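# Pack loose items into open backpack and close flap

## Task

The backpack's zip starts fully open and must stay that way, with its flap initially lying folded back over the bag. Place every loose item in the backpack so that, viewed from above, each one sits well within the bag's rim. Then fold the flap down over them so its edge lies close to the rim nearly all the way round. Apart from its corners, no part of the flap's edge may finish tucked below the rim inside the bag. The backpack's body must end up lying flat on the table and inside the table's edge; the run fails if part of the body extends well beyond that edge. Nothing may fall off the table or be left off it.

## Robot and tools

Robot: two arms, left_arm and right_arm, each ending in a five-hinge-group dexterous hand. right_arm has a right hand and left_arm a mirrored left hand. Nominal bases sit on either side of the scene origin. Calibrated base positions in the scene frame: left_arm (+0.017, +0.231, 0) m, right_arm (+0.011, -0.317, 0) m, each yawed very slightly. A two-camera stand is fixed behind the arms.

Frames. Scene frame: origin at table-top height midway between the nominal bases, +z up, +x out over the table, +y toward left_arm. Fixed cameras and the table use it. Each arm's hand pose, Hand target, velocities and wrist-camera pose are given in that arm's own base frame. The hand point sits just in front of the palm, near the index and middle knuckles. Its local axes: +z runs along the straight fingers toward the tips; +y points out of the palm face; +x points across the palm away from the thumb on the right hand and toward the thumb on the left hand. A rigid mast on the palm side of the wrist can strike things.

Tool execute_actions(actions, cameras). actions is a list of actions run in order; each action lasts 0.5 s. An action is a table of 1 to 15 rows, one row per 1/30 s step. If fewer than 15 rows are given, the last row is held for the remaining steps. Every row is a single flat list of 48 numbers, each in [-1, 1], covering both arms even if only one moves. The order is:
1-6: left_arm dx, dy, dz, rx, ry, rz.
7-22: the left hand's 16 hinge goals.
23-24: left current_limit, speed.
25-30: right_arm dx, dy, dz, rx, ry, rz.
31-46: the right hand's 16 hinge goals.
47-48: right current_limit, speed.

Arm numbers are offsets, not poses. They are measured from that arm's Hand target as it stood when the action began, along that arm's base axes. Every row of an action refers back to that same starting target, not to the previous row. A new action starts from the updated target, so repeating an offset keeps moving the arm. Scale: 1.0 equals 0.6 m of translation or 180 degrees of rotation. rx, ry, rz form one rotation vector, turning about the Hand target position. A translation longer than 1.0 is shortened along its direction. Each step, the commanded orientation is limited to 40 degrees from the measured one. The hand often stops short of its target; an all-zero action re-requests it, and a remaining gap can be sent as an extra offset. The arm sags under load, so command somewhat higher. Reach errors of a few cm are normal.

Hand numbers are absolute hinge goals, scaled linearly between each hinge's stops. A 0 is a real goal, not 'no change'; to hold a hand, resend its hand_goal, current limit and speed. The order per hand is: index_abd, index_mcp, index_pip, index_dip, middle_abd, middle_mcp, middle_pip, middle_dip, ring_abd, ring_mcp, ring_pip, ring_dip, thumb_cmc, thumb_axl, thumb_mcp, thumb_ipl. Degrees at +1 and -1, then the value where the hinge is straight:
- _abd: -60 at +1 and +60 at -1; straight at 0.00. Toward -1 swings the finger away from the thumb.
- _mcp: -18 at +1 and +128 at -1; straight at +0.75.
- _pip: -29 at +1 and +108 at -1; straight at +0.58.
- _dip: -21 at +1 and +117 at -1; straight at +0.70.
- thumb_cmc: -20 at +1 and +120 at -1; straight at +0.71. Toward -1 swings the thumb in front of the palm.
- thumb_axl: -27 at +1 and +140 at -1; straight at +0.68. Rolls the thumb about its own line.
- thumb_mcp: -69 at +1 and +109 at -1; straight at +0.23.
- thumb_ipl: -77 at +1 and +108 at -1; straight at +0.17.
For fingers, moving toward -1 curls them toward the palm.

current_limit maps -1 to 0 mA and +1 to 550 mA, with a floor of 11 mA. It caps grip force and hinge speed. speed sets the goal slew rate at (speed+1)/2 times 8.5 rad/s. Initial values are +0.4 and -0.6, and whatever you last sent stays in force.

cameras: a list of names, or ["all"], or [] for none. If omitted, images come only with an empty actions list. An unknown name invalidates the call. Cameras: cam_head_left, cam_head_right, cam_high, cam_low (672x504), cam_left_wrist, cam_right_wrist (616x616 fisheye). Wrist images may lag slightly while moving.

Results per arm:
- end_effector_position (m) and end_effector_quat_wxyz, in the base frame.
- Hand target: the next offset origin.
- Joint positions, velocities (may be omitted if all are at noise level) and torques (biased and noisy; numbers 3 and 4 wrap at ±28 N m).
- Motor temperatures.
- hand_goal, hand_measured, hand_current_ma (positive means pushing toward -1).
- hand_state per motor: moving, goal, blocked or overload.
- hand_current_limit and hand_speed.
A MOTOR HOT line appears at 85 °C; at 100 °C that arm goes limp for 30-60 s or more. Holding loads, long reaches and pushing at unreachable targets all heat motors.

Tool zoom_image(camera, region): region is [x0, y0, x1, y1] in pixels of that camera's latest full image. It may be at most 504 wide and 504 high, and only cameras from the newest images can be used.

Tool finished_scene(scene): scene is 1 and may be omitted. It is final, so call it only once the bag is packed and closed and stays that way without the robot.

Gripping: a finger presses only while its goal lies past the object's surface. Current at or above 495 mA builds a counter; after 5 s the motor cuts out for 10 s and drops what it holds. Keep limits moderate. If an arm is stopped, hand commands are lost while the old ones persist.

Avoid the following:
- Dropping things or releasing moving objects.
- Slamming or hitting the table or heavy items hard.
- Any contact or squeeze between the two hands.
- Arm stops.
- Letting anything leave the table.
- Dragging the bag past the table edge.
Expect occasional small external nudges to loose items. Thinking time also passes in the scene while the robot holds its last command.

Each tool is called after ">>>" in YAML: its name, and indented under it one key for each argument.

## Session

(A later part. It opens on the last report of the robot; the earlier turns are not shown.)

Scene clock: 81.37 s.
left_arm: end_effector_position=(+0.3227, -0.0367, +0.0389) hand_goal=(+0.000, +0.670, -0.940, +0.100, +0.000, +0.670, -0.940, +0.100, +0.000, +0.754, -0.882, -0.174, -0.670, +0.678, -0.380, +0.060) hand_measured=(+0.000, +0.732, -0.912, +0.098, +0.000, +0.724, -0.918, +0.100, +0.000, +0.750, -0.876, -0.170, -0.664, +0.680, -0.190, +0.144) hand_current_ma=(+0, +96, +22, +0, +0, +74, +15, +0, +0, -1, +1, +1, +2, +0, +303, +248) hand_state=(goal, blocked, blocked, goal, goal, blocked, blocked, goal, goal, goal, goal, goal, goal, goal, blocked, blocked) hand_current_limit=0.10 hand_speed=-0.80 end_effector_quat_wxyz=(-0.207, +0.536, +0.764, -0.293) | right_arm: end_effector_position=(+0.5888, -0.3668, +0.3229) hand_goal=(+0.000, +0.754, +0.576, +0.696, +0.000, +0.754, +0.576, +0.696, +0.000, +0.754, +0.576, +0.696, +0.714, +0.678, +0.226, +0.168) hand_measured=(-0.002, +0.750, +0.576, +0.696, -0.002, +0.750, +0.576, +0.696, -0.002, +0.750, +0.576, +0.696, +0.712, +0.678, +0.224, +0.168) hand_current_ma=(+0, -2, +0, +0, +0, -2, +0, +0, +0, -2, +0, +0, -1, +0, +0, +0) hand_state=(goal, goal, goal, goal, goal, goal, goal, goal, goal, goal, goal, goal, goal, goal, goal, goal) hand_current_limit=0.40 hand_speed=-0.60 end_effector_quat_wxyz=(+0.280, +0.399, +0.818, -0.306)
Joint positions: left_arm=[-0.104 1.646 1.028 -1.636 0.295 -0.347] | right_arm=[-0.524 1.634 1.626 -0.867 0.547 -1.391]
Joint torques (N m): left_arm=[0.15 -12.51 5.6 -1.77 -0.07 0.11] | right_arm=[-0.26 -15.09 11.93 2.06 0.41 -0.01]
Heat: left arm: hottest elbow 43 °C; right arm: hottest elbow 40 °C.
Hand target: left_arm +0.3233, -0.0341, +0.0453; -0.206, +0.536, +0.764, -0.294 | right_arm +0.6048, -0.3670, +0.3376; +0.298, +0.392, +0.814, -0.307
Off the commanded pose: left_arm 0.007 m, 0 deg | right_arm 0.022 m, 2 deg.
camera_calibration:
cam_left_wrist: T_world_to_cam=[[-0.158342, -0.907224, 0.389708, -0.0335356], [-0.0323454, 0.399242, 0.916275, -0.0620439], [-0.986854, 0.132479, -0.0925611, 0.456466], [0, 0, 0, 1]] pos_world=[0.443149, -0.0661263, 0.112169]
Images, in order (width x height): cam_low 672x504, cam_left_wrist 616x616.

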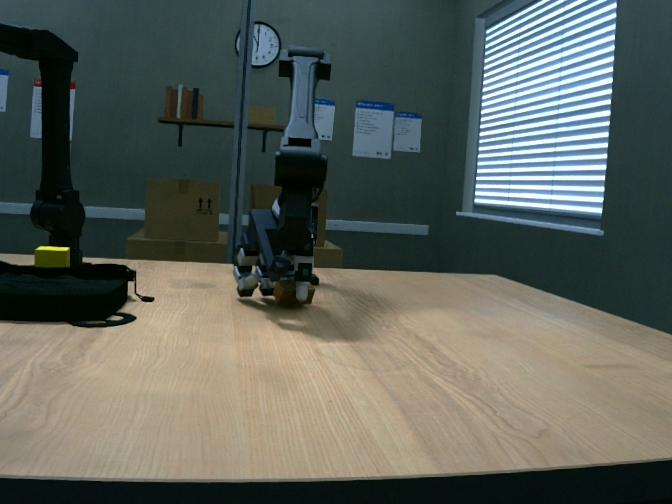

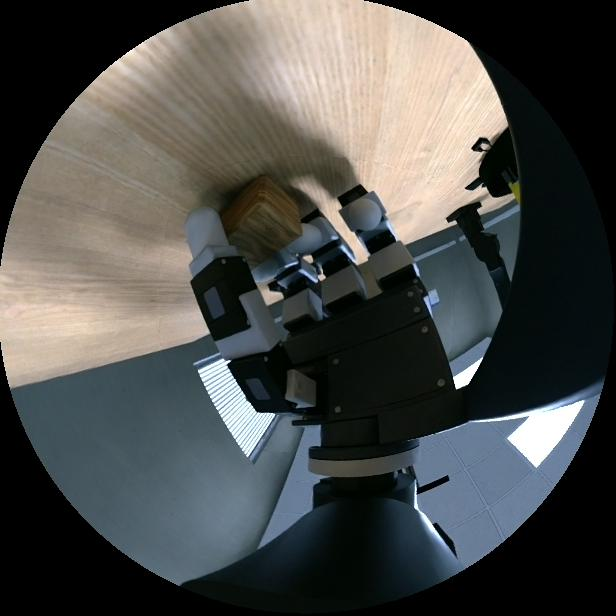

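>>> execute_actions:
  actions:
    - [[0,0,0.02,0,0,0,0,0.67,-0.94,0.1,0,0.67,-0.94,0.1,0,0.753,-0.883,-0.174,-0.671,0.678,-0.38,0.06,0.1,-0.8,0,0,0,0,0,0,0,0.754,0.576,0.696,0,0.754,0.576,0.696,0,0.754,0.576,0.696,0.714,0.678,0.226,0.168,0.4,-0.6]]
    - [[0,0,0.04,0,0,0,0,0.67,-0.94,0.1,0,0.67,-0.94,0.1,0,0.753,-0.883,-0.174,-0.671,0.678,-0.38,0.06,0.1,-0.8,0,0,0,0,0,0,0,0.754,0.576,0.696,0,0.754,0.576,0.696,0,0.754,0.576,0.696,0.714,0.678,0.226,0.168,0.4,-0.6]]
  cameras: ["cam_left_wrist", "cam_low"]

>>> zoom_image:
  camera: "cam_left_wrist"
  region: [60, 60, 380, 380]

>>> zoom_image:
  camera: "cam_low"
  region: [210, 200, 350, 330]

Scene clock: 82.97 s.
left_arm: end_effector_position=(+0.3218, -0.0353, +0.0755) hand_goal=(+0.000, +0.670, -0.940, +0.100, +0.000, +0.670, -0.940, +0.100, +0.000, +0.754, -0.882, -0.174, -0.670, +0.678, -0.380, +0.060) hand_measured=(+0.000, +0.732, -0.914, +0.098, +0.000, +0.722, -0.918, +0.100, +0.000, +0.750, -0.876, -0.170, -0.664, +0.680, -0.190, +0.144) hand_current_ma=(+0, +96, +20, +0, +0, +73, +14, +0, +0, -1, +1, +1, +2, +0, +302, +248) hand_state=(goal, blocked, blocked, goal, goal, blocked, blocked, goal, goal, goal, goal, goal, goal, goal, blocked, blocked) hand_current_limit=0.10 hand_speed=-0.80 end_effector_quat_wxyz=(-0.179, +0.543, +0.774, -0.274) | right_arm: end_effector_position=(+0.5888, -0.3668, +0.3229) hand_goal=(+0.000, +0.754, +0.576, +0.696, +0.000, +0.754, +0.576, +0.696, +0.000, +0.754, +0.576, +0.696, +0.714, +0.678, +0.226, +0.168) hand_measured=(-0.002, +0.750, +0.576, +0.696, -0.002, +0.750, +0.576, +0.696, -0.002, +0.750, +0.576, +0.696, +0.712, +0.678, +0.224, +0.168) hand_current_ma=(+0, -2, +0, +0, +0, -2, +0, +0, +0, -2, +0, +0, -1, +0, +0, +0) hand_state=(goal, goal, goal, goal, goal, goal, goal, goal, goal, goal, goal, goal, goal, goal, goal, goal) hand_current_limit=0.40 hand_speed=-0.60 end_effector_quat_wxyz=(+0.280, +0.399, +0.818, -0.306)
Joint positions: left_arm=[-0.104 1.536 1.028 -1.67 0.292 -0.36] | right_arm=[-0.524 1.634 1.626 -0.867 0.547 -1.391]
Joint torques (N m): left_arm=[-0.62 -10.75 6.72 -1.47 -0.07 -0.04] | right_arm=[-0.09 -15.21 11.89 2.06 0.42 -0.01]
Heat: left arm: hottest elbow 42 °C; right arm: hottest elbow 41 °C.
Hand target: left_arm +0.3233, -0.0341, +0.0813; -0.206, +0.537, +0.764, -0.294 | right_arm +0.6048, -0.3670, +0.3376; +0.298, +0.392, +0.814, -0.307
Off the commanded pose: left_arm 0.006 m, 4 deg | right_arm 0.022 m, 2 deg.
joint sent to its limit (left arm) — joint 4 (wrist pitch), lower limit. The joint targets are off in orientation, not in position.
camera_calibration:
cam_left_wrist: T_world_to_cam=[[-0.178323, -0.909338, 0.375905, -0.0392819], [-0.101959, 0.397048, 0.912117, -0.0734447], [-0.978675, 0.124324, -0.163518, 0.461168], [0, 0, 0, 1]] pos_world=[0.436841, -0.063894, 0.157166]
Images, in order (width x height): cam_low 672x504, cam_left_wrist 616x616.

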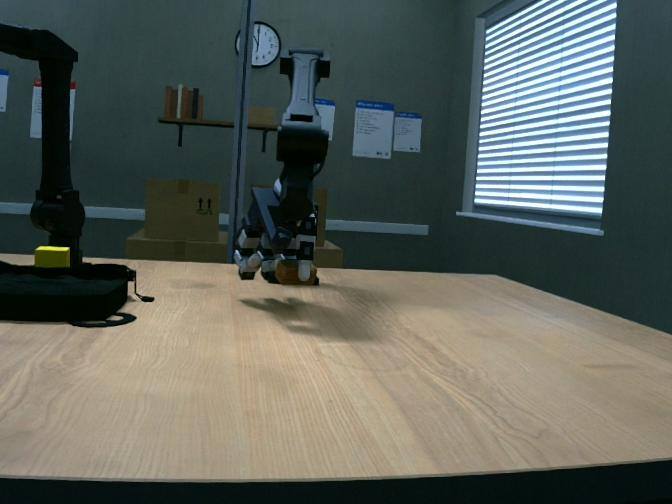

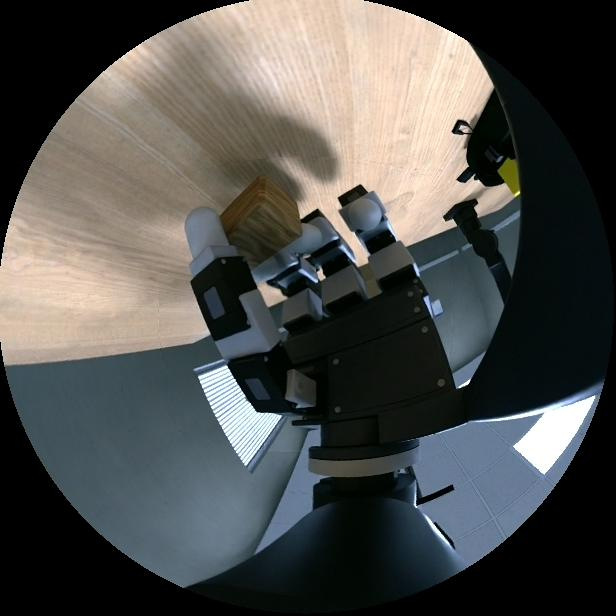

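Scaled by 1.575 from the camera's 616x616 image, which has a finer 880x880 frame.

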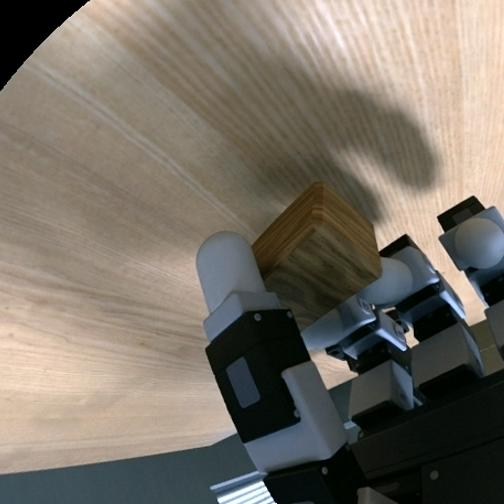

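Scaled by 3.600 from the camera's 672x504 image, which has a finer 960x720 frame.

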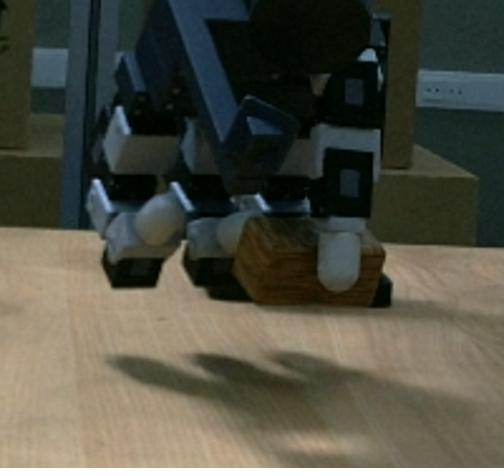

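>>> execute_actions:
  actions:
    - [[0,-0.03,0.08,0,0,0,0,0.67,-0.94,0.1,0,0.67,-0.94,0.1,0,0.3,-0.5,0.3,-0.671,0.678,-0.38,0.06,0.1,-0.8,0,0,0,0,0,0,0,0.754,0.576,0.696,0,0.754,0.576,0.696,0,0.754,0.576,0.696,0.714,0.678,0.226,0.168,0.4,-0.6]]
    - [[-0.02,-0.13,0.01,0,0,0,0,0.67,-0.94,0.1,0,0.67,-0.94,0.1,0,-0.3,-0.299,0.696,-0.671,0.678,-0.38,0.06,0.1,-0.7,0,0,0,0,0,0,0,0.754,0.576,0.696,0,0.754,0.576,0.696,0,0.754,0.576,0.696,0.714,0.678,0.226,0.168,0.4,-0.6]]
    - [[-0.028,-0.15,0,0,0,0,0,0.67,-0.94,0.1,0,0.67,-0.94,0.1,0,-0.89,-0.299,0.696,-0.671,0.678,-0.38,0.06,0.1,-0.6,0,0,0,0,0,0,0,0.754,0.576,0.696,0,0.754,0.576,0.696,0,0.754,0.576,0.696,0.714,0.678,0.226,0.168,0.4,-0.6]]
    - [[-0.03,-0.16,0,0,0,0,0,0.67,-0.94,0.1,0,0.67,-0.94,0.1,0,-0.89,-0.299,0.696,-0.671,0.678,-0.38,0.06,0.1,-0.6,0,0,0,0,0,0,0,0.754,0.576,0.696,0,0.754,0.576,0.696,0,0.754,0.576,0.696,0.714,0.678,0.226,0.168,0.4,-0.6]]
    - [[-0.031,-0.17,0,0,0,0,0,0.67,-0.94,0.1,0,0.67,-0.94,0.1,0,-0.89,-0.299,0.696,-0.671,0.678,-0.38,0.06,0.1,-0.6,0,0,0,0,0,0,0,0.754,0.576,0.696,0,0.754,0.576,0.696,0,0.754,0.576,0.696,0.714,0.678,0.226,0.168,0.4,-0.6]]
  cameras: ["cam_left_wrist", "cam_low", "cam_head_left", "cam_head_right"]

>>> zoom_image:
  camera: "cam_left_wrist"
  region: [0, 60, 460, 400]

>>> zoom_image:
  camera: "cam_head_right"
  region: [390, 250, 610, 470]

Scene clock: 89.33 s.
left_arm: end_effector_position=(+0.2450, -0.4033, +0.1249) hand_goal=(+0.000, +0.670, -0.940, +0.100, +0.000, +0.670, -0.940, +0.100, +0.000, -0.890, -0.298, +0.696, -0.670, +0.678, -0.380, +0.060) hand_measured=(+0.000, +0.732, -0.914, +0.098, +0.000, +0.718, -0.920, +0.098, +0.024, -0.800, -0.278, +0.706, -0.662, +0.680, -0.190, +0.144) hand_current_ma=(+0, +96, +18, +0, +0, +64, +12, +0, +14, +186, +11, +3, +3, +0, +302, +248) hand_state=(goal, blocked, blocked, goal, goal, blocked, blocked, goal, blocked, blocked, goal, goal, goal, goal, blocked, blocked) hand_current_limit=0.10 hand_speed=-0.60 end_effector_quat_wxyz=(-0.224, +0.534, +0.762, -0.290) | right_arm: end_effector_position=(+0.5888, -0.3668, +0.3229) hand_goal=(+0.000, +0.754, +0.576, +0.696, +0.000, +0.754, +0.576, +0.696, +0.000, +0.754, +0.576, +0.696, +0.714, +0.678, +0.226, +0.168) hand_measured=(-0.002, +0.750, +0.576, +0.696, -0.002, +0.750, +0.576, +0.696, -0.002, +0.750, +0.576, +0.696, +0.712, +0.678, +0.224, +0.168) hand_current_ma=(+0, -2, +0, +0, +0, -2, +0, +0, +0, -2, +0, +0, -1, +0, +0, +0) hand_state=(goal, goal, goal, goal, goal, goal, goal, goal, goal, goal, goal, goal, goal, goal, goal, goal) hand_current_limit=0.40 hand_speed=-0.60 end_effector_quat_wxyz=(+0.280, +0.399, +0.818, -0.306)
Joint positions: left_arm=[-0.929 1.785 1.503 -1.59 0.698 -1.168] | right_arm=[-0.524 1.634 1.626 -0.867 0.547 -1.391]
Joint torques (N m): left_arm=[-0.32 -15.56 11.18 0.06 0.25 -0.04] | right_arm=[-0.09 -15.09 11.89 2.03 0.41 -0.02]
Heat: left arm: hottest elbow 43 °C; right arm: hottest elbow 41 °C.
Hand target: left_arm +0.2579, -0.4181, +0.1354; -0.206, +0.536, +0.764, -0.294 | right_arm +0.6048, -0.3670, +0.3376; +0.298, +0.392, +0.814, -0.307
Off the commanded pose: left_arm 0.022 m, 2 deg | right_arm 0.022 m, 2 deg.
camera_calibration:
cam_left_wrist: T_world_to_cam=[[-0.157929, -0.914381, 0.372782, -0.412906], [-0.00632712, 0.378449, 0.925601, -0.012916], [-0.98743, 0.143821, -0.0655535, 0.43757], [0, 0, 0, 1]] pos_world=[0.366778, -0.435596, 0.194563]
Images, in order (width x height): cam_head_left 672x504, cam_head_right 672x504, cam_low 672x504, cam_left_wrist 616x616.

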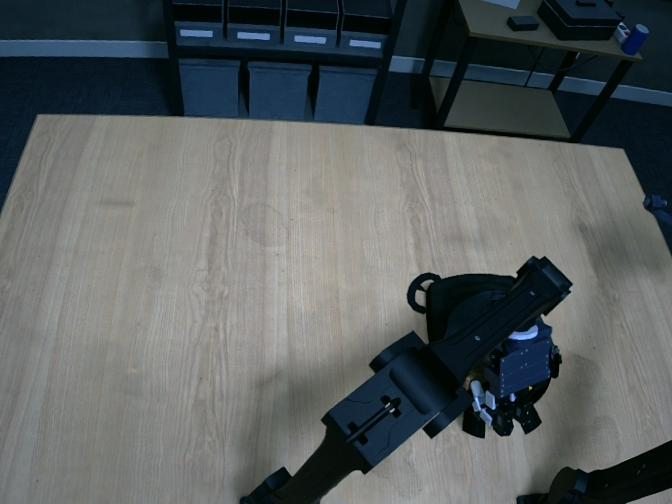

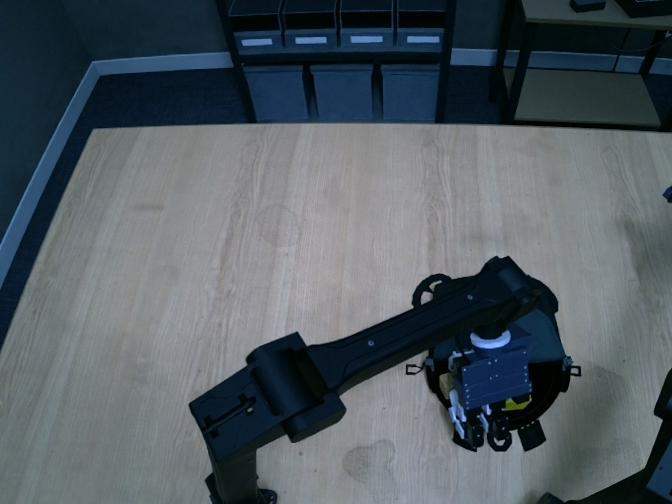

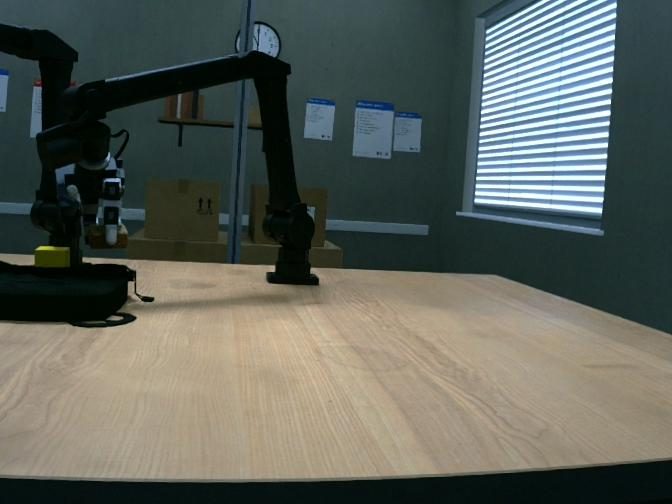

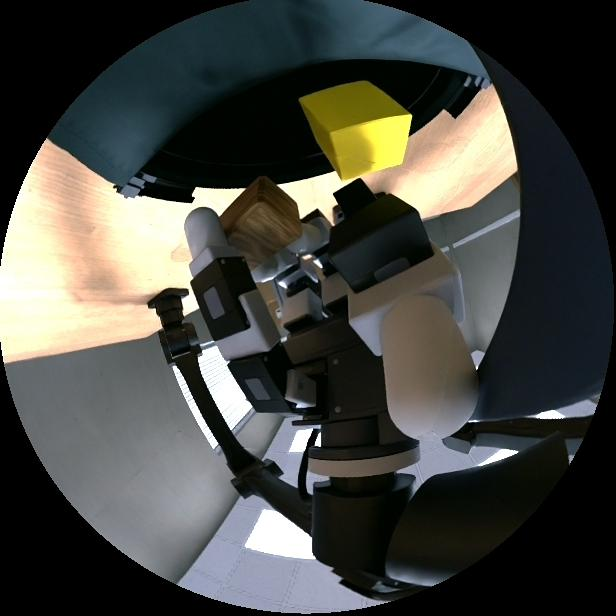

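Scaled by 1.096 from the camera's 616x616 image, which has a finer 880x880 frame.

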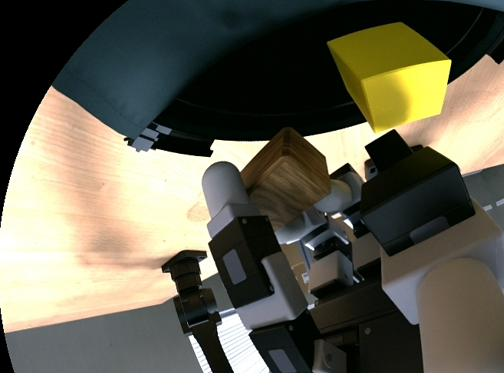

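Scaled by 2.291 from the camera's 672x504 image, which has a finer 960x720 frame.

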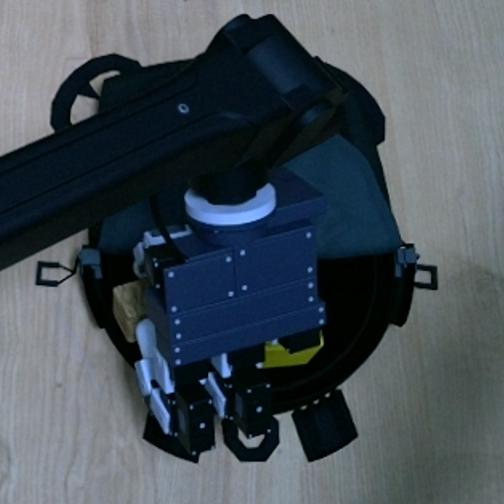

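>>> execute_actions:
  actions:
    - [[0.004,0,0,0,0,0,0,0.67,-0.94,0.1,0,0.67,-0.94,0.1,0,-0.75,-0.27,0.696,-0.671,0.678,-0.38,0.06,0.1,-0.6,0,0,0,0,0,0,0,0.754,0.576,0.696,0,0.754,0.576,0.696,0,0.754,0.576,0.696,0.714,0.678,0.226,0.168,0.4,-0.6]]
    - [[0,0,-0.045,0,0,0,0,0.67,-0.94,0.1,0,0.67,-0.94,0.1,0,-0.75,-0.27,0.696,-0.671,0.678,-0.38,0.06,0.1,-0.6,0,0,0,0,0,0,0,0.754,0.576,0.696,0,0.754,0.576,0.696,0,0.754,0.576,0.696,0.714,0.678,0.226,0.168,0.4,-0.6]]
  cameras: ["cam_left_wrist", "cam_low", "cam_head_left", "cam_head_right"]

>>> zoom_image:
  camera: "cam_left_wrist"
  region: [0, 60, 460, 400]

>>> zoom_image:
  camera: "cam_head_right"
  region: [390, 250, 610, 470]

Scene clock: 91.30 s.
left_arm: end_effector_position=(+0.2547, -0.4158, +0.1111) hand_goal=(+0.000, +0.670, -0.940, +0.100, +0.000, +0.670, -0.940, +0.100, +0.000, -0.750, -0.270, +0.696, -0.670, +0.678, -0.380, +0.060) hand_measured=(+0.000, +0.732, -0.914, +0.098, +0.000, +0.718, -0.920, +0.098, +0.024, -0.784, -0.276, +0.692, -0.662, +0.680, -0.190, +0.144) hand_current_ma=(+0, +96, +18, +0, +0, +64, +12, +0, +14, -35, -2, -1, +3, +0, +303, +248) hand_state=(goal, blocked, blocked, goal, goal, blocked, blocked, goal, blocked, blocked, goal, goal, goal, goal, blocked, blocked) hand_current_limit=0.10 hand_speed=-0.60 end_effector_quat_wxyz=(-0.209, +0.540, +0.761, -0.294) | right_arm: end_effector_position=(+0.5888, -0.3668, +0.3229) hand_goal=(+0.000, +0.754, +0.576, +0.696, +0.000, +0.754, +0.576, +0.696, +0.000, +0.754, +0.576, +0.696, +0.714, +0.678, +0.226, +0.168) hand_measured=(-0.002, +0.750, +0.576, +0.696, -0.002, +0.750, +0.576, +0.696, -0.002, +0.750, +0.576, +0.696, +0.712, +0.678, +0.224, +0.168) hand_current_ma=(+0, -2, +0, +0, +0, -2, +0, +0, +0, -2, +0, +0, -1, +0, +0, +0) hand_state=(goal, goal, goal, goal, goal, goal, goal, goal, goal, goal, goal, goal, goal, goal, goal, goal) hand_current_limit=0.40 hand_speed=-0.60 end_effector_quat_wxyz=(+0.280, +0.399, +0.818, -0.306)
Joint positions: left_arm=[-0.929 1.813 1.51 -1.536 0.696 -1.168] | right_arm=[-0.524 1.634 1.626 -0.867 0.547 -1.391]
Joint torques (N m): left_arm=[-0.03 -16.03 7.76 0.35 0.24 -0.04] | right_arm=[-0.21 -15.21 11.96 2.06 0.42 -0.02]
Heat: left arm: hottest elbow 43 °C; right arm: hottest elbow 41 °C.
Hand target: left_arm +0.2604, -0.4181, +0.1083; -0.206, +0.536, +0.764, -0.294 | right_arm +0.6048, -0.3670, +0.3376; +0.298, +0.392, +0.814, -0.307
Off the commanded pose: left_arm 0.007 m, 1 deg | right_arm 0.022 m, 2 deg.
camera_calibration:
cam_left_wrist: T_world_to_cam=[[-0.166007, -0.904633, 0.392531, -0.413782], [-0.0255322, 0.401863, 0.915344, 0.0204775], [-0.985794, 0.141931, -0.0898095, 0.449606], [0, 0, 0, 1]] pos_world=[0.375051, -0.446364, 0.184057]
Images, in order (width x height): cam_head_left 672x504, cam_head_right 672x504, cam_low 672x504, cam_left_wrist 616x616.

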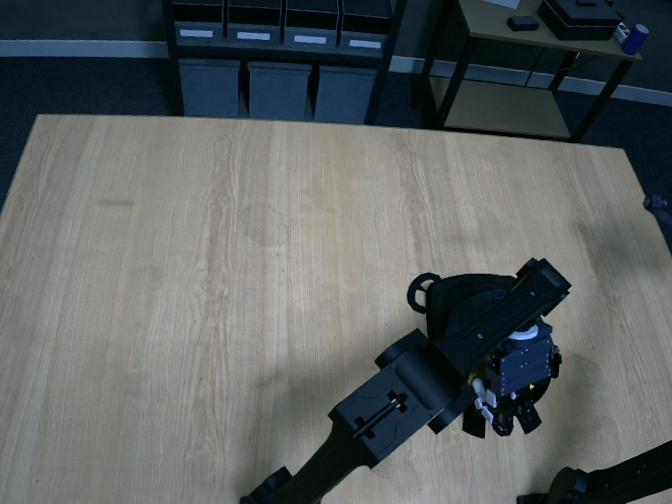

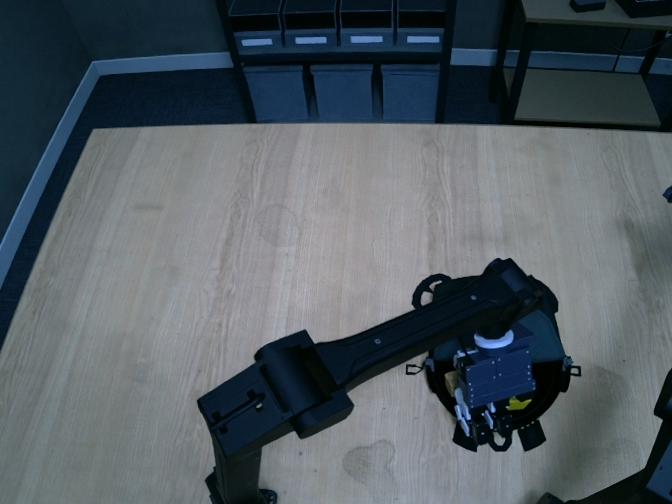

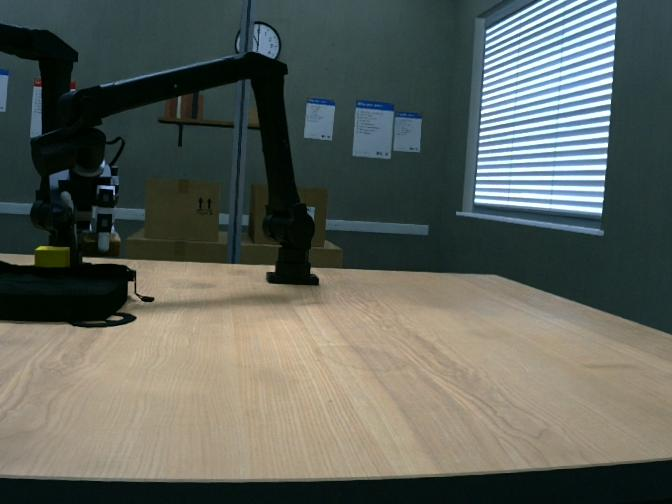

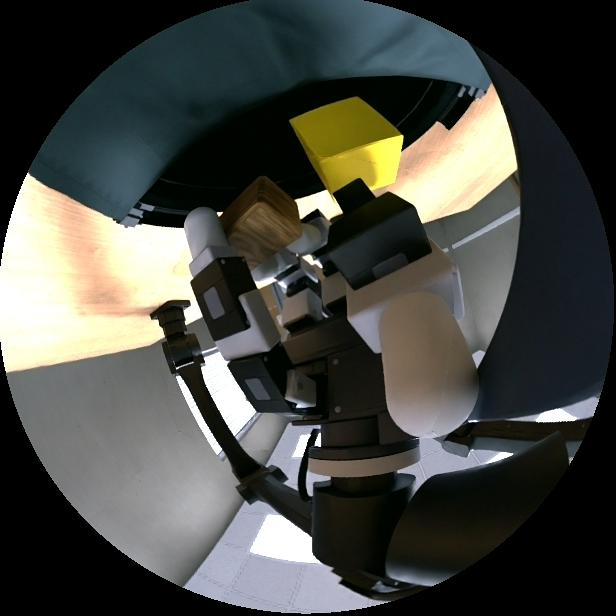

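Scaled by 1.096 from the camera's 616x616 image, which has a finer 880x880 frame.

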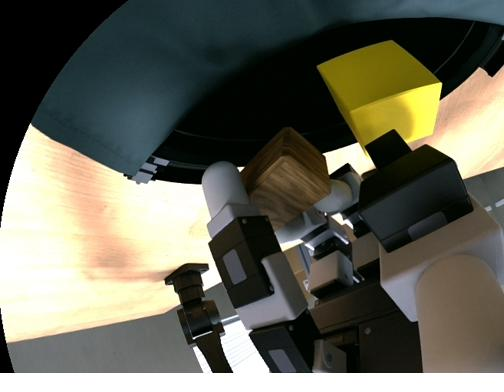

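Scaled by 2.291 from the camera's 672x504 image, which has a finer 960x720 frame.

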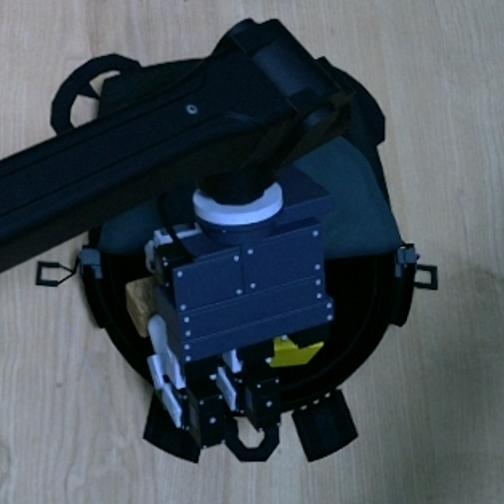

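>>> execute_actions:
  actions:
    - [[0.004,-0.018,-0.01,0,0,0,0,0.67,-0.94,0.1,0,0.67,-0.94,0.1,0,-0.75,-0.27,0.696,-0.671,0.678,-0.38,0.06,0.1,-0.6,0,0,0,0,0,0,0,0.754,0.576,0.696,0,0.754,0.576,0.696,0,0.754,0.576,0.696,0.714,0.678,0.226,0.168,0.4,-0.6]]
    - [[0,0,-0.035,0,0,0,0,0.67,-0.94,0.1,0,0.67,-0.94,0.1,0,-0.75,-0.27,0.696,-0.671,0.678,-0.38,0.06,0.1,-0.6,0,0,0,0,0,0,0,0.754,0.576,0.696,0,0.754,0.576,0.696,0,0.754,0.576,0.696,0.714,0.678,0.226,0.168,0.4,-0.6]]
  cameras: ["cam_left_wrist", "cam_low", "cam_head_right"]

>>> zoom_image:
  camera: "cam_left_wrist"
  region: [0, 60, 460, 400]

>>> zoom_image:
  camera: "cam_head_right"
  region: [390, 250, 610, 470]

>>> zoom_image:
  camera: "cam_low"
  region: [0, 180, 180, 340]

Scene clock: 93.07 s.
left_arm: end_effector_position=(+0.2626, -0.4263, +0.0951) hand_goal=(+0.000, +0.670, -0.940, +0.100, +0.000, +0.670, -0.940, +0.100, +0.000, -0.750, -0.270, +0.696, -0.670, +0.678, -0.380, +0.060) hand_measured=(+0.000, +0.732, -0.914, +0.098, +0.000, +0.718, -0.920, +0.098, +0.024, -0.784, -0.276, +0.692, -0.662, +0.680, -0.190, +0.144) hand_current_ma=(+0, +96, +18, +0, +0, +64, +12, +0, +14, -35, -2, -1, +3, +0, +303, +248) hand_state=(goal, blocked, blocked, goal, goal, blocked, blocked, goal, blocked, blocked, goal, goal, goal, goal, blocked, blocked) hand_current_limit=0.10 hand_speed=-0.60 end_effector_quat_wxyz=(-0.198, +0.542, +0.761, -0.297) | right_arm: end_effector_position=(+0.5888, -0.3668, +0.3229) hand_goal=(+0.000, +0.754, +0.576, +0.696, +0.000, +0.754, +0.576, +0.696, +0.000, +0.754, +0.576, +0.696, +0.714, +0.678, +0.226, +0.168) hand_measured=(-0.002, +0.750, +0.576, +0.696, -0.002, +0.750, +0.576, +0.696, -0.002, +0.750, +0.576, +0.696, +0.712, +0.678, +0.224, +0.168) hand_current_ma=(+0, -2, +0, +0, +0, -2, +0, +0, +0, -2, +0, +0, -1, +0, +0, +0) hand_state=(goal, goal, goal, goal, goal, goal, goal, goal, goal, goal, goal, goal, goal, goal, goal, goal) hand_current_limit=0.40 hand_speed=-0.60 end_effector_quat_wxyz=(+0.280, +0.399, +0.818, -0.306)
Joint positions: left_arm=[-0.929 1.841 1.51 -1.48 0.696 -1.175] | right_arm=[-0.524 1.634 1.626 -0.867 0.547 -1.391]
Joint torques (N m): left_arm=[-0.85 -14.86 7.19 0.57 0.32 -0.06] | right_arm=[-0.38 -15.15 11.97 2.07 0.41 -0.01]
Heat: left arm: hottest elbow 43 °C; right arm: hottest elbow 41 °C.
Hand target: left_arm +0.2627, -0.4288, +0.0814; -0.206, +0.536, +0.764, -0.294 | right_arm +0.6048, -0.3670, +0.3376; +0.298, +0.392, +0.814, -0.307
Off the commanded pose: left_arm 0.014 m, 1 deg | right_arm 0.022 m, 2 deg.
camera_calibration:
cam_left_wrist: T_world_to_cam=[[-0.167582, -0.898175, 0.406445, -0.413769], [-0.0415829, 0.418348, 0.907334, 0.0515214], [-0.984981, 0.135151, -0.107456, 0.455977], [0, 0, 0, 1]] pos_world=[0.381931, -0.454817, 0.170425]
Images, in order (width x height): cam_head_right 672x504, cam_low 672x504, cam_left_wrist 616x616.

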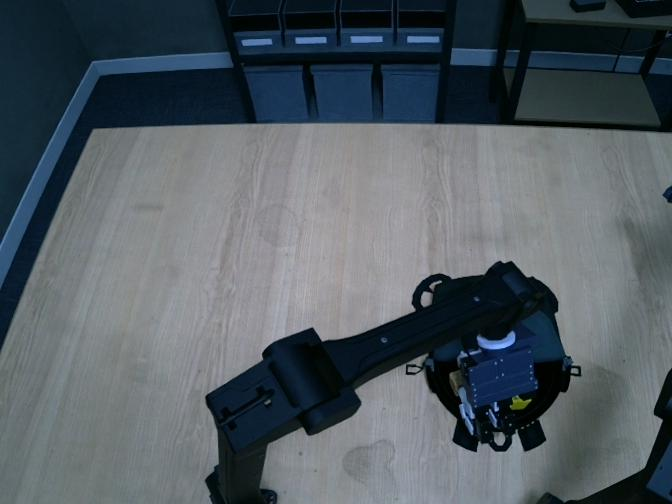

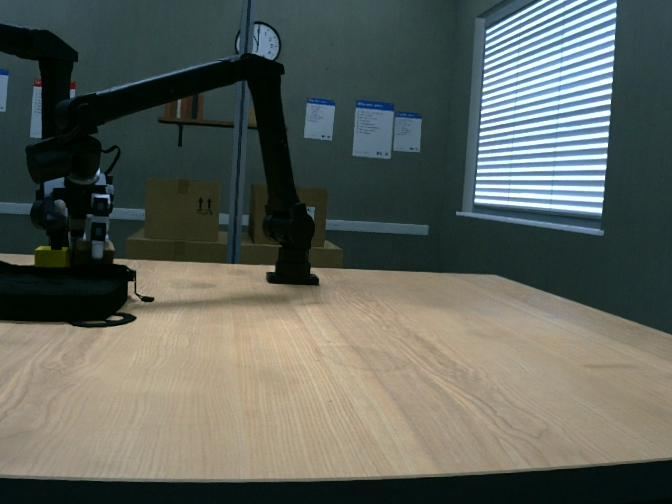

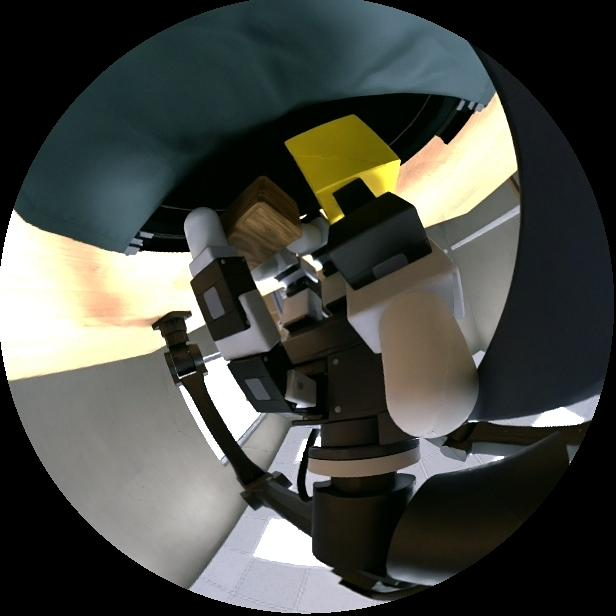

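Scaled by 1.096 from the camera's 616x616 image, which has a finer 880x880 frame.

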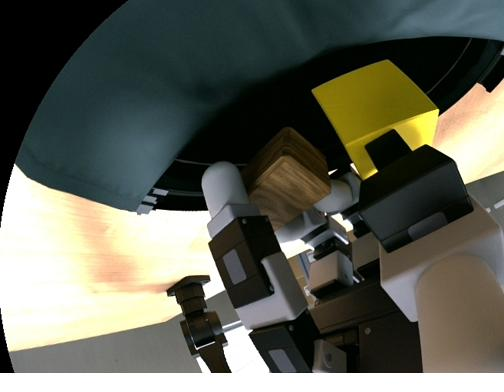

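Scaled by 2.291 from the camera's 672x504 image, which has a finer 960x720 frame.

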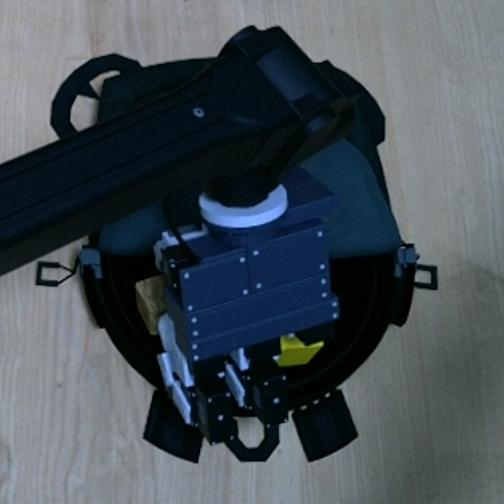

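Scaled by 2.800 from the camera's 672x504 image, which has a finer 960x720 frame.

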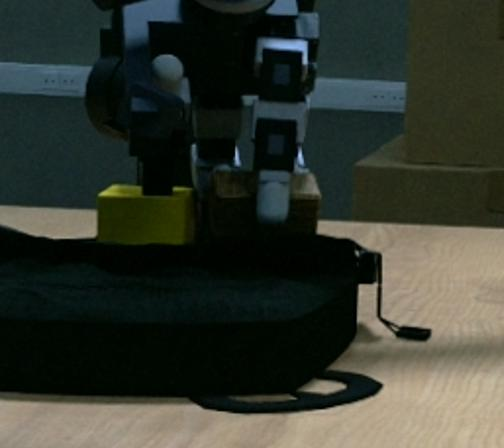

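>>> zoom_image:
  camera: "cam_low"
  region: [20, 190, 130, 280]

>>> zoom_image:
  camera: "cam_left_wrist"
  region: [230, 80, 480, 330]

Scaled by 4.582 from the camera's 672x504 image, which has a finer 960x720 frame.

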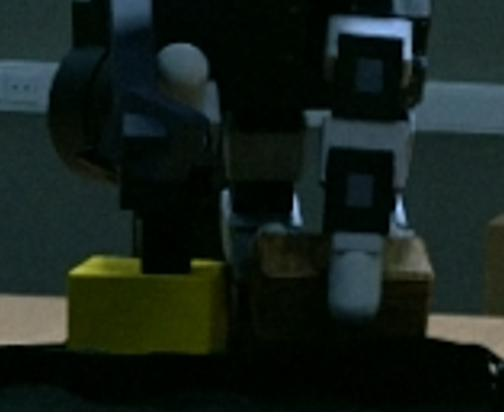

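Scaled by 2.016 from the camera's 616x616 image, which has a finer 880x880 frame.

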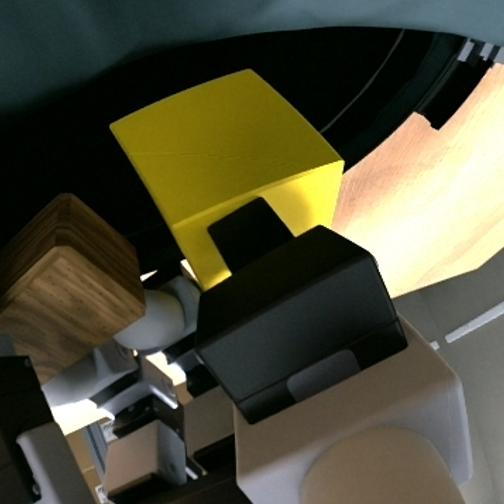

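>>> execute_actions:
  actions:
    - [[0,0,0.06,0,0,0,0,0.67,-0.94,0.1,0,0.67,-0.94,0.1,0,-0.75,-0.27,0.696,-0.671,0.678,-0.38,0.06,0.1,-0.6,0,0,0,0,0,0,0,0.754,0.576,0.696,0,0.754,0.576,0.696,0,0.754,0.576,0.696,0.714,0.678,0.226,0.168,0.4,-0.6]]
    - [[0,0,0.04,0,0,0,0,0.67,-0.94,0.1,0,0.67,-0.94,0.1,0,-0.75,-0.8,0.2,-0.671,0.678,-0.38,0.06,0.1,-0.6,0,0,0,0,0,0,0,0.754,0.576,0.696,0,0.754,0.576,0.696,0,0.754,0.576,0.696,0.714,0.678,0.226,0.168,0.4,-0.6]]
    - [[0,0,0,0,0,0,0,0.67,-0.94,0.1,0,0.67,-0.94,0.1,0,0.96,-0.88,0.2,-0.671,0.678,-0.38,0.06,0.1,-0.5,0,0,0,0,0,0,0,0.754,0.576,0.696,0,0.754,0.576,0.696,0,0.754,0.576,0.696,0.714,0.678,0.226,0.168,0.4,-0.6]]
    - [[0,0,0,0,0,0,0,0.67,-0.94,0.1,0,0.67,-0.94,0.1,0,0.96,-0.88,0.2,-0.671,0.678,-0.38,0.06,0.1,-0.5,0,0,0,0,0,0,0,0.754,0.576,0.696,0,0.754,0.576,0.696,0,0.754,0.576,0.696,0.714,0.678,0.226,0.168,0.4,-0.6]]
    - [[0,0,0,0,0,0,0,0.67,-0.94,0.1,0,0.67,-0.94,0.1,0,0.96,0.576,0.696,-0.671,0.678,-0.38,0.06,0.1,-0.5,0,0,0,0,0,0,0,0.754,0.576,0.696,0,0.754,0.576,0.696,0,0.754,0.576,0.696,0.714,0.678,0.226,0.168,0.4,-0.6]]
  cameras: ["cam_left_wrist", "cam_head_right", "cam_high"]

Scene clock: 98.33 s.
left_arm: end_effector_position=(+0.2607, -0.4219, +0.1413) hand_goal=(+0.000, +0.670, -0.940, +0.100, +0.000, +0.670, -0.940, +0.100, +0.000, +0.960, +0.576, +0.696, -0.670, +0.678, -0.380, +0.060) hand_measured=(+0.000, +0.732, -0.914, +0.098, +0.000, +0.718, -0.920, +0.098, +0.000, +0.918, -0.674, +0.628, -0.662, +0.680, -0.190, +0.144) hand_current_ma=(+0, +96, +18, +0, +0, +64, +12, +0, +0, -48, -302, -101, +3, +0, +302, +248) hand_state=(goal, blocked, blocked, goal, goal, blocked, blocked, goal, goal, blocked, blocked, blocked, goal, goal, blocked, blocked) hand_current_limit=0.10 hand_speed=-0.50 end_effector_quat_wxyz=(-0.203, +0.537, +0.763, -0.295) | right_arm: end_effector_position=(+0.5888, -0.3668, +0.3229) hand_goal=(+0.000, +0.754, +0.576, +0.696, +0.000, +0.754, +0.576, +0.696, +0.000, +0.754, +0.576, +0.696, +0.714, +0.678, +0.226, +0.168) hand_measured=(-0.002, +0.750, +0.576, +0.696, -0.002, +0.750, +0.576, +0.696, -0.002, +0.750, +0.576, +0.696, +0.712, +0.678, +0.224, +0.168) hand_current_ma=(+0, -2, +0, +0, +0, -2, +0, +0, +0, -2, +0, +0, -1, +0, +0, +0) hand_state=(goal, goal, goal, goal, goal, goal, goal, goal, goal, goal, goal, goal, goal, goal, goal, goal) hand_current_limit=0.40 hand_speed=-0.60 end_effector_quat_wxyz=(+0.280, +0.399, +0.818, -0.306)
Joint positions: left_arm=[-0.927 1.805 1.583 -1.6 0.697 -1.179] | right_arm=[-0.524 1.634 1.626 -0.867 0.547 -1.391]
Joint torques (N m): left_arm=[-1.03 -15.38 9.52 -0.43 0.4 -0.03] | right_arm=[-0.21 -15.03 11.89 2.09 0.42 -0.03]
Heat: left arm: hottest elbow 43 °C; right arm: hottest elbow 42 °C.
Hand target: left_arm +0.2627, -0.4289, +0.1414; -0.206, +0.536, +0.764, -0.294 | right_arm +0.6048, -0.3670, +0.3376; +0.298, +0.392, +0.814, -0.307
Off the commanded pose: left_arm 0.007 m, 0 deg | right_arm 0.022 m, 2 deg.
camera_calibration:
cam_left_wrist: T_world_to_cam=[[-0.159119, -0.903975, 0.396876, -0.432275], [-0.0360151, 0.407045, 0.912698, 0.000684274], [-0.986602, 0.130934, -0.0973252, 0.455708], [0, 0, 0, 1]] pos_world=[0.380844, -0.450711, 0.215287]
Images, in order (width x height): cam_head_right 672x504, cam_high 672x504, cam_left_wrist 616x616.

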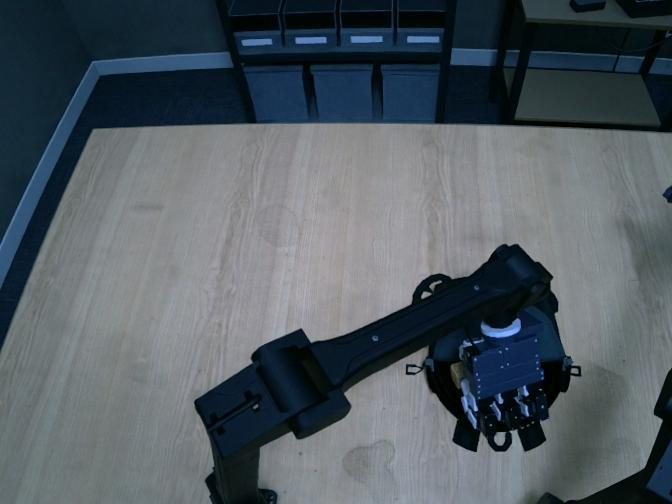

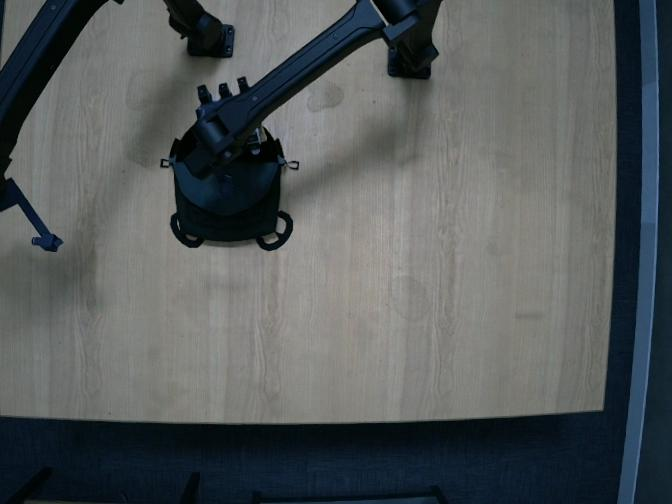

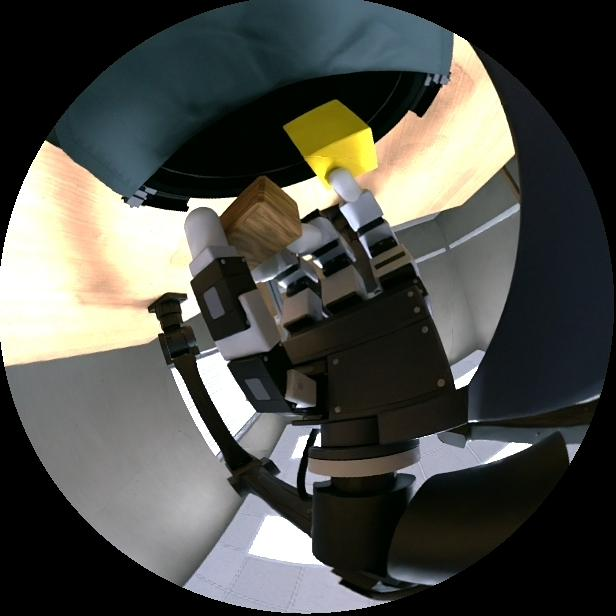

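>>> execute_actions:
  actions:
    - [[0,0,0.05,0,0,0,0,0.67,-0.94,0.1,0,0.67,-0.94,0.1,0,0.918,-0.8,0.5,-0.671,0.678,-0.38,0.06,0.1,-0.6,0,0,0,0,0,0,0,0.754,0.576,0.696,0,0.754,0.576,0.696,0,0.754,0.576,0.696,0.714,0.678,0.226,0.168,0.4,-0.6]]
    - [[0,0,0.01,0,0,0,0,0.67,-0.94,0.1,0,0.67,-0.94,0.1,0,0.96,-0.1,0.6,-0.671,0.678,-0.38,0.06,0.1,-0.6,0,0,0,0,0,0,0,0.754,0.576,0.696,0,0.754,0.576,0.696,0,0.754,0.576,0.696,0.714,0.678,0.226,0.168,0.4,-0.6]]
    - [[0,0,0,0,0,0,0,0.67,-0.94,0.1,0,0.67,-0.94,0.1,0,0.96,0.576,0.696,-0.671,0.678,-0.38,0.06,0.1,-0.6,0,0,0,0,0,0,0,0.754,0.576,0.696,0,0.754,0.576,0.696,0,0.754,0.576,0.696,0.714,0.678,0.226,0.168,0.4,-0.6]]
  cameras: ["cam_left_wrist", "cam_head_right", "cam_high", "cam_low"]

>>> zoom_image:
  camera: "cam_left_wrist"
  region: [0, 0, 500, 400]

>>> zoom_image:
  camera: "cam_head_right"
  region: [390, 250, 610, 470]

Scene clock: 100.50 s.
left_arm: end_effector_position=(+0.2566, -0.4170, +0.1572) hand_goal=(+0.000, +0.670, -0.940, +0.100, +0.000, +0.670, -0.940, +0.100, +0.000, +0.960, +0.576, +0.696, -0.670, +0.678, -0.380, +0.060) hand_measured=(+0.000, +0.732, -0.914, +0.098, +0.000, +0.718, -0.920, +0.098, +0.000, +0.944, +0.570, +0.692, -0.662, +0.680, -0.190, +0.144) hand_current_ma=(+0, +96, +18, +0, +0, +64, +12, +0, +0, -8, -2, -1, +3, +0, +303, +248) hand_state=(goal, blocked, blocked, goal, goal, blocked, blocked, goal, goal, goal, goal, goal, goal, goal, blocked, blocked) hand_current_limit=0.10 hand_speed=-0.60 end_effector_quat_wxyz=(-0.219, +0.530, +0.766, -0.290) | right_arm: end_effector_position=(+0.5888, -0.3668, +0.3229) hand_goal=(+0.000, +0.754, +0.576, +0.696, +0.000, +0.754, +0.576, +0.696, +0.000, +0.754, +0.576, +0.696, +0.714, +0.678, +0.226, +0.168) hand_measured=(-0.002, +0.750, +0.576, +0.696, -0.002, +0.750, +0.576, +0.696, -0.002, +0.750, +0.576, +0.696, +0.712, +0.678, +0.224, +0.168) hand_current_ma=(+0, -2, +0, +0, +0, -2, +0, +0, +0, -2, +0, +0, -1, +0, +0, +0) hand_state=(goal, goal, goal, goal, goal, goal, goal, goal, goal, goal, goal, goal, goal, goal, goal, goal) hand_current_limit=0.40 hand_speed=-0.60 end_effector_quat_wxyz=(+0.280, +0.399, +0.818, -0.306)
Joint positions: left_arm=[-0.927 1.805 1.619 -1.672 0.697 -1.183] | right_arm=[-0.524 1.634 1.626 -0.867 0.547 -1.391]
Joint torques (N m): left_arm=[-1.03 -17.55 11.58 -0.73 0.36 -0.06] | right_arm=[-0.26 -15.21 11.96 2.13 0.41 -0.02]
Heat: left arm: hottest elbow 44 °C; right arm: hottest elbow 42 °C.
Hand target: left_arm +0.2627, -0.4289, +0.1773; -0.206, +0.536, +0.764, -0.294 | right_arm +0.6048, -0.3670, +0.3376; +0.298, +0.392, +0.814, -0.307
Off the commanded pose: left_arm 0.024 m, 2 deg | right_arm 0.022 m, 2 deg.
joint sent to its limit (left arm) — joint 4 (wrist pitch), lower limit. The joint targets still meet the commanded pose.
camera_calibration:
cam_left_wrist: T_world_to_cam=[[-0.148431, -0.915679, 0.373497, -0.438736], [-0.0165454, 0.379927, 0.924868, -0.0341573], [-0.988784, 0.1311, -0.0715433, 0.449098], [0, 0, 0, 1]] pos_world=[0.378374, -0.447641, 0.227588]
Images, in order (width x height): cam_head_right 672x504, cam_high 672x504, cam_low 672x504, cam_left_wrist 616x616.

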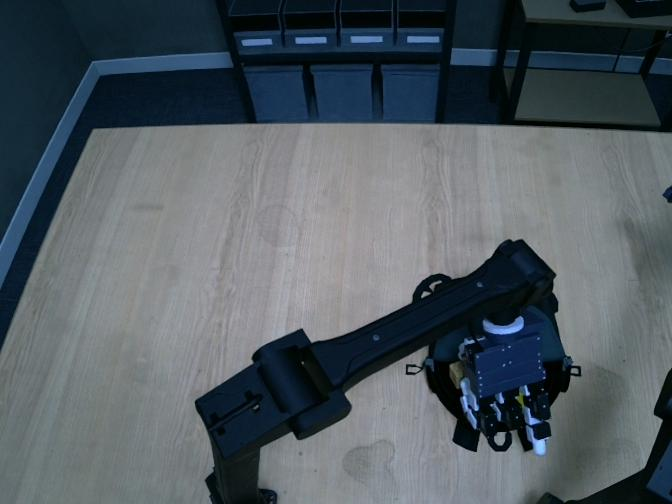

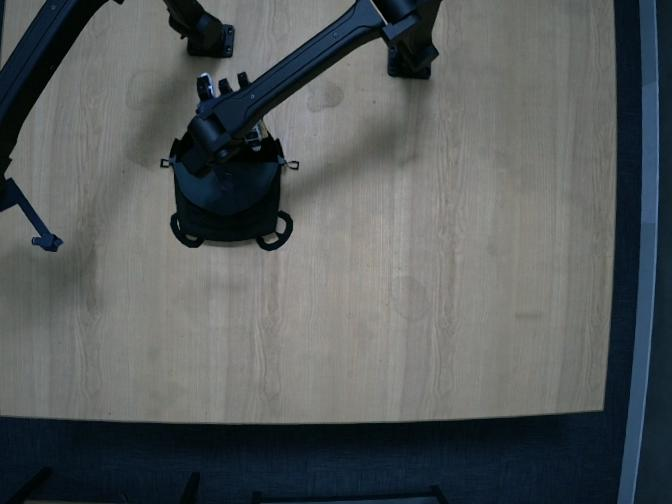

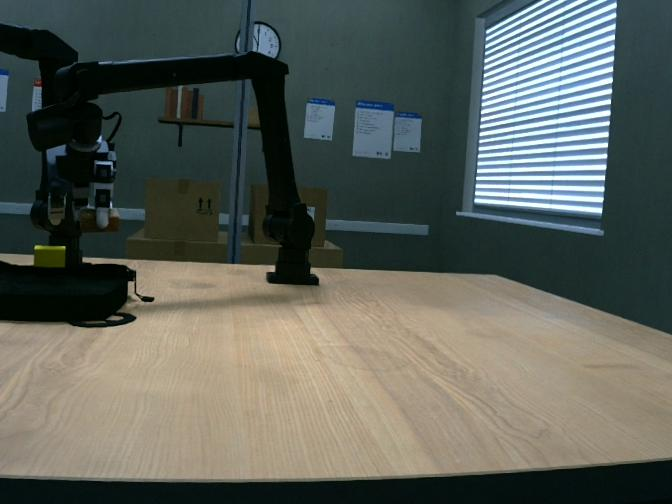

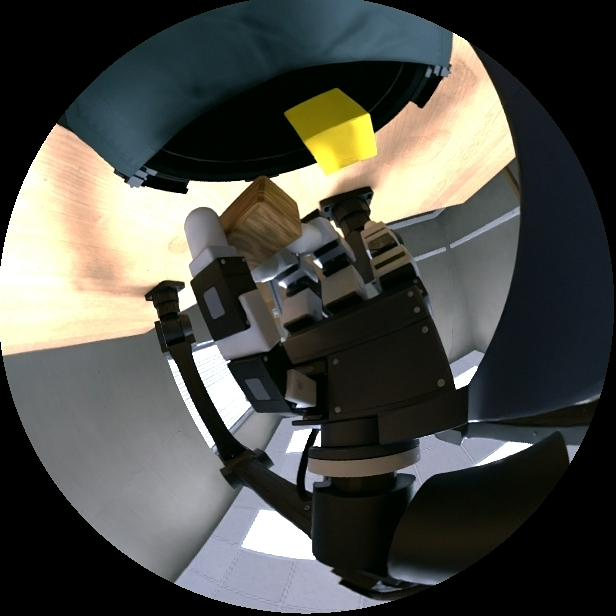

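Scaled by 1.008 from the camera's 616x616 image, which has a finer 880x880 frame.

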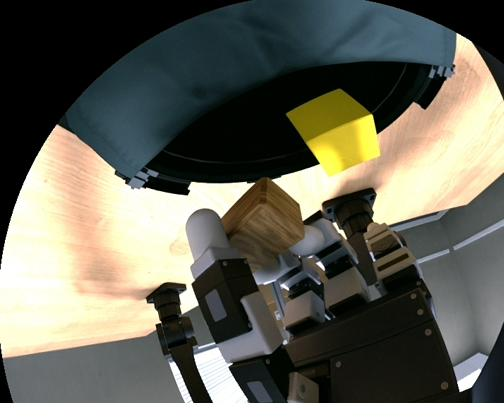

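Scaled by 2.291 from the camera's 672x504 image, which has a finer 960x720 frame.

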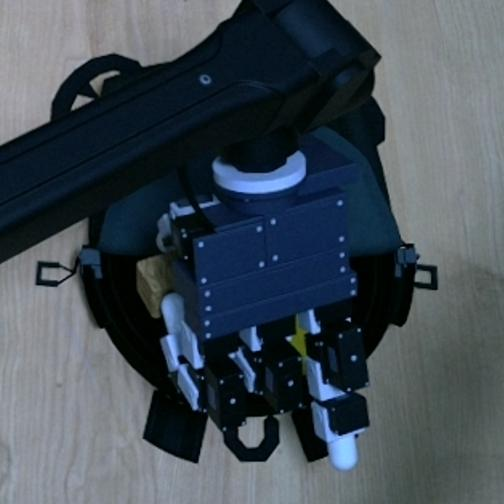

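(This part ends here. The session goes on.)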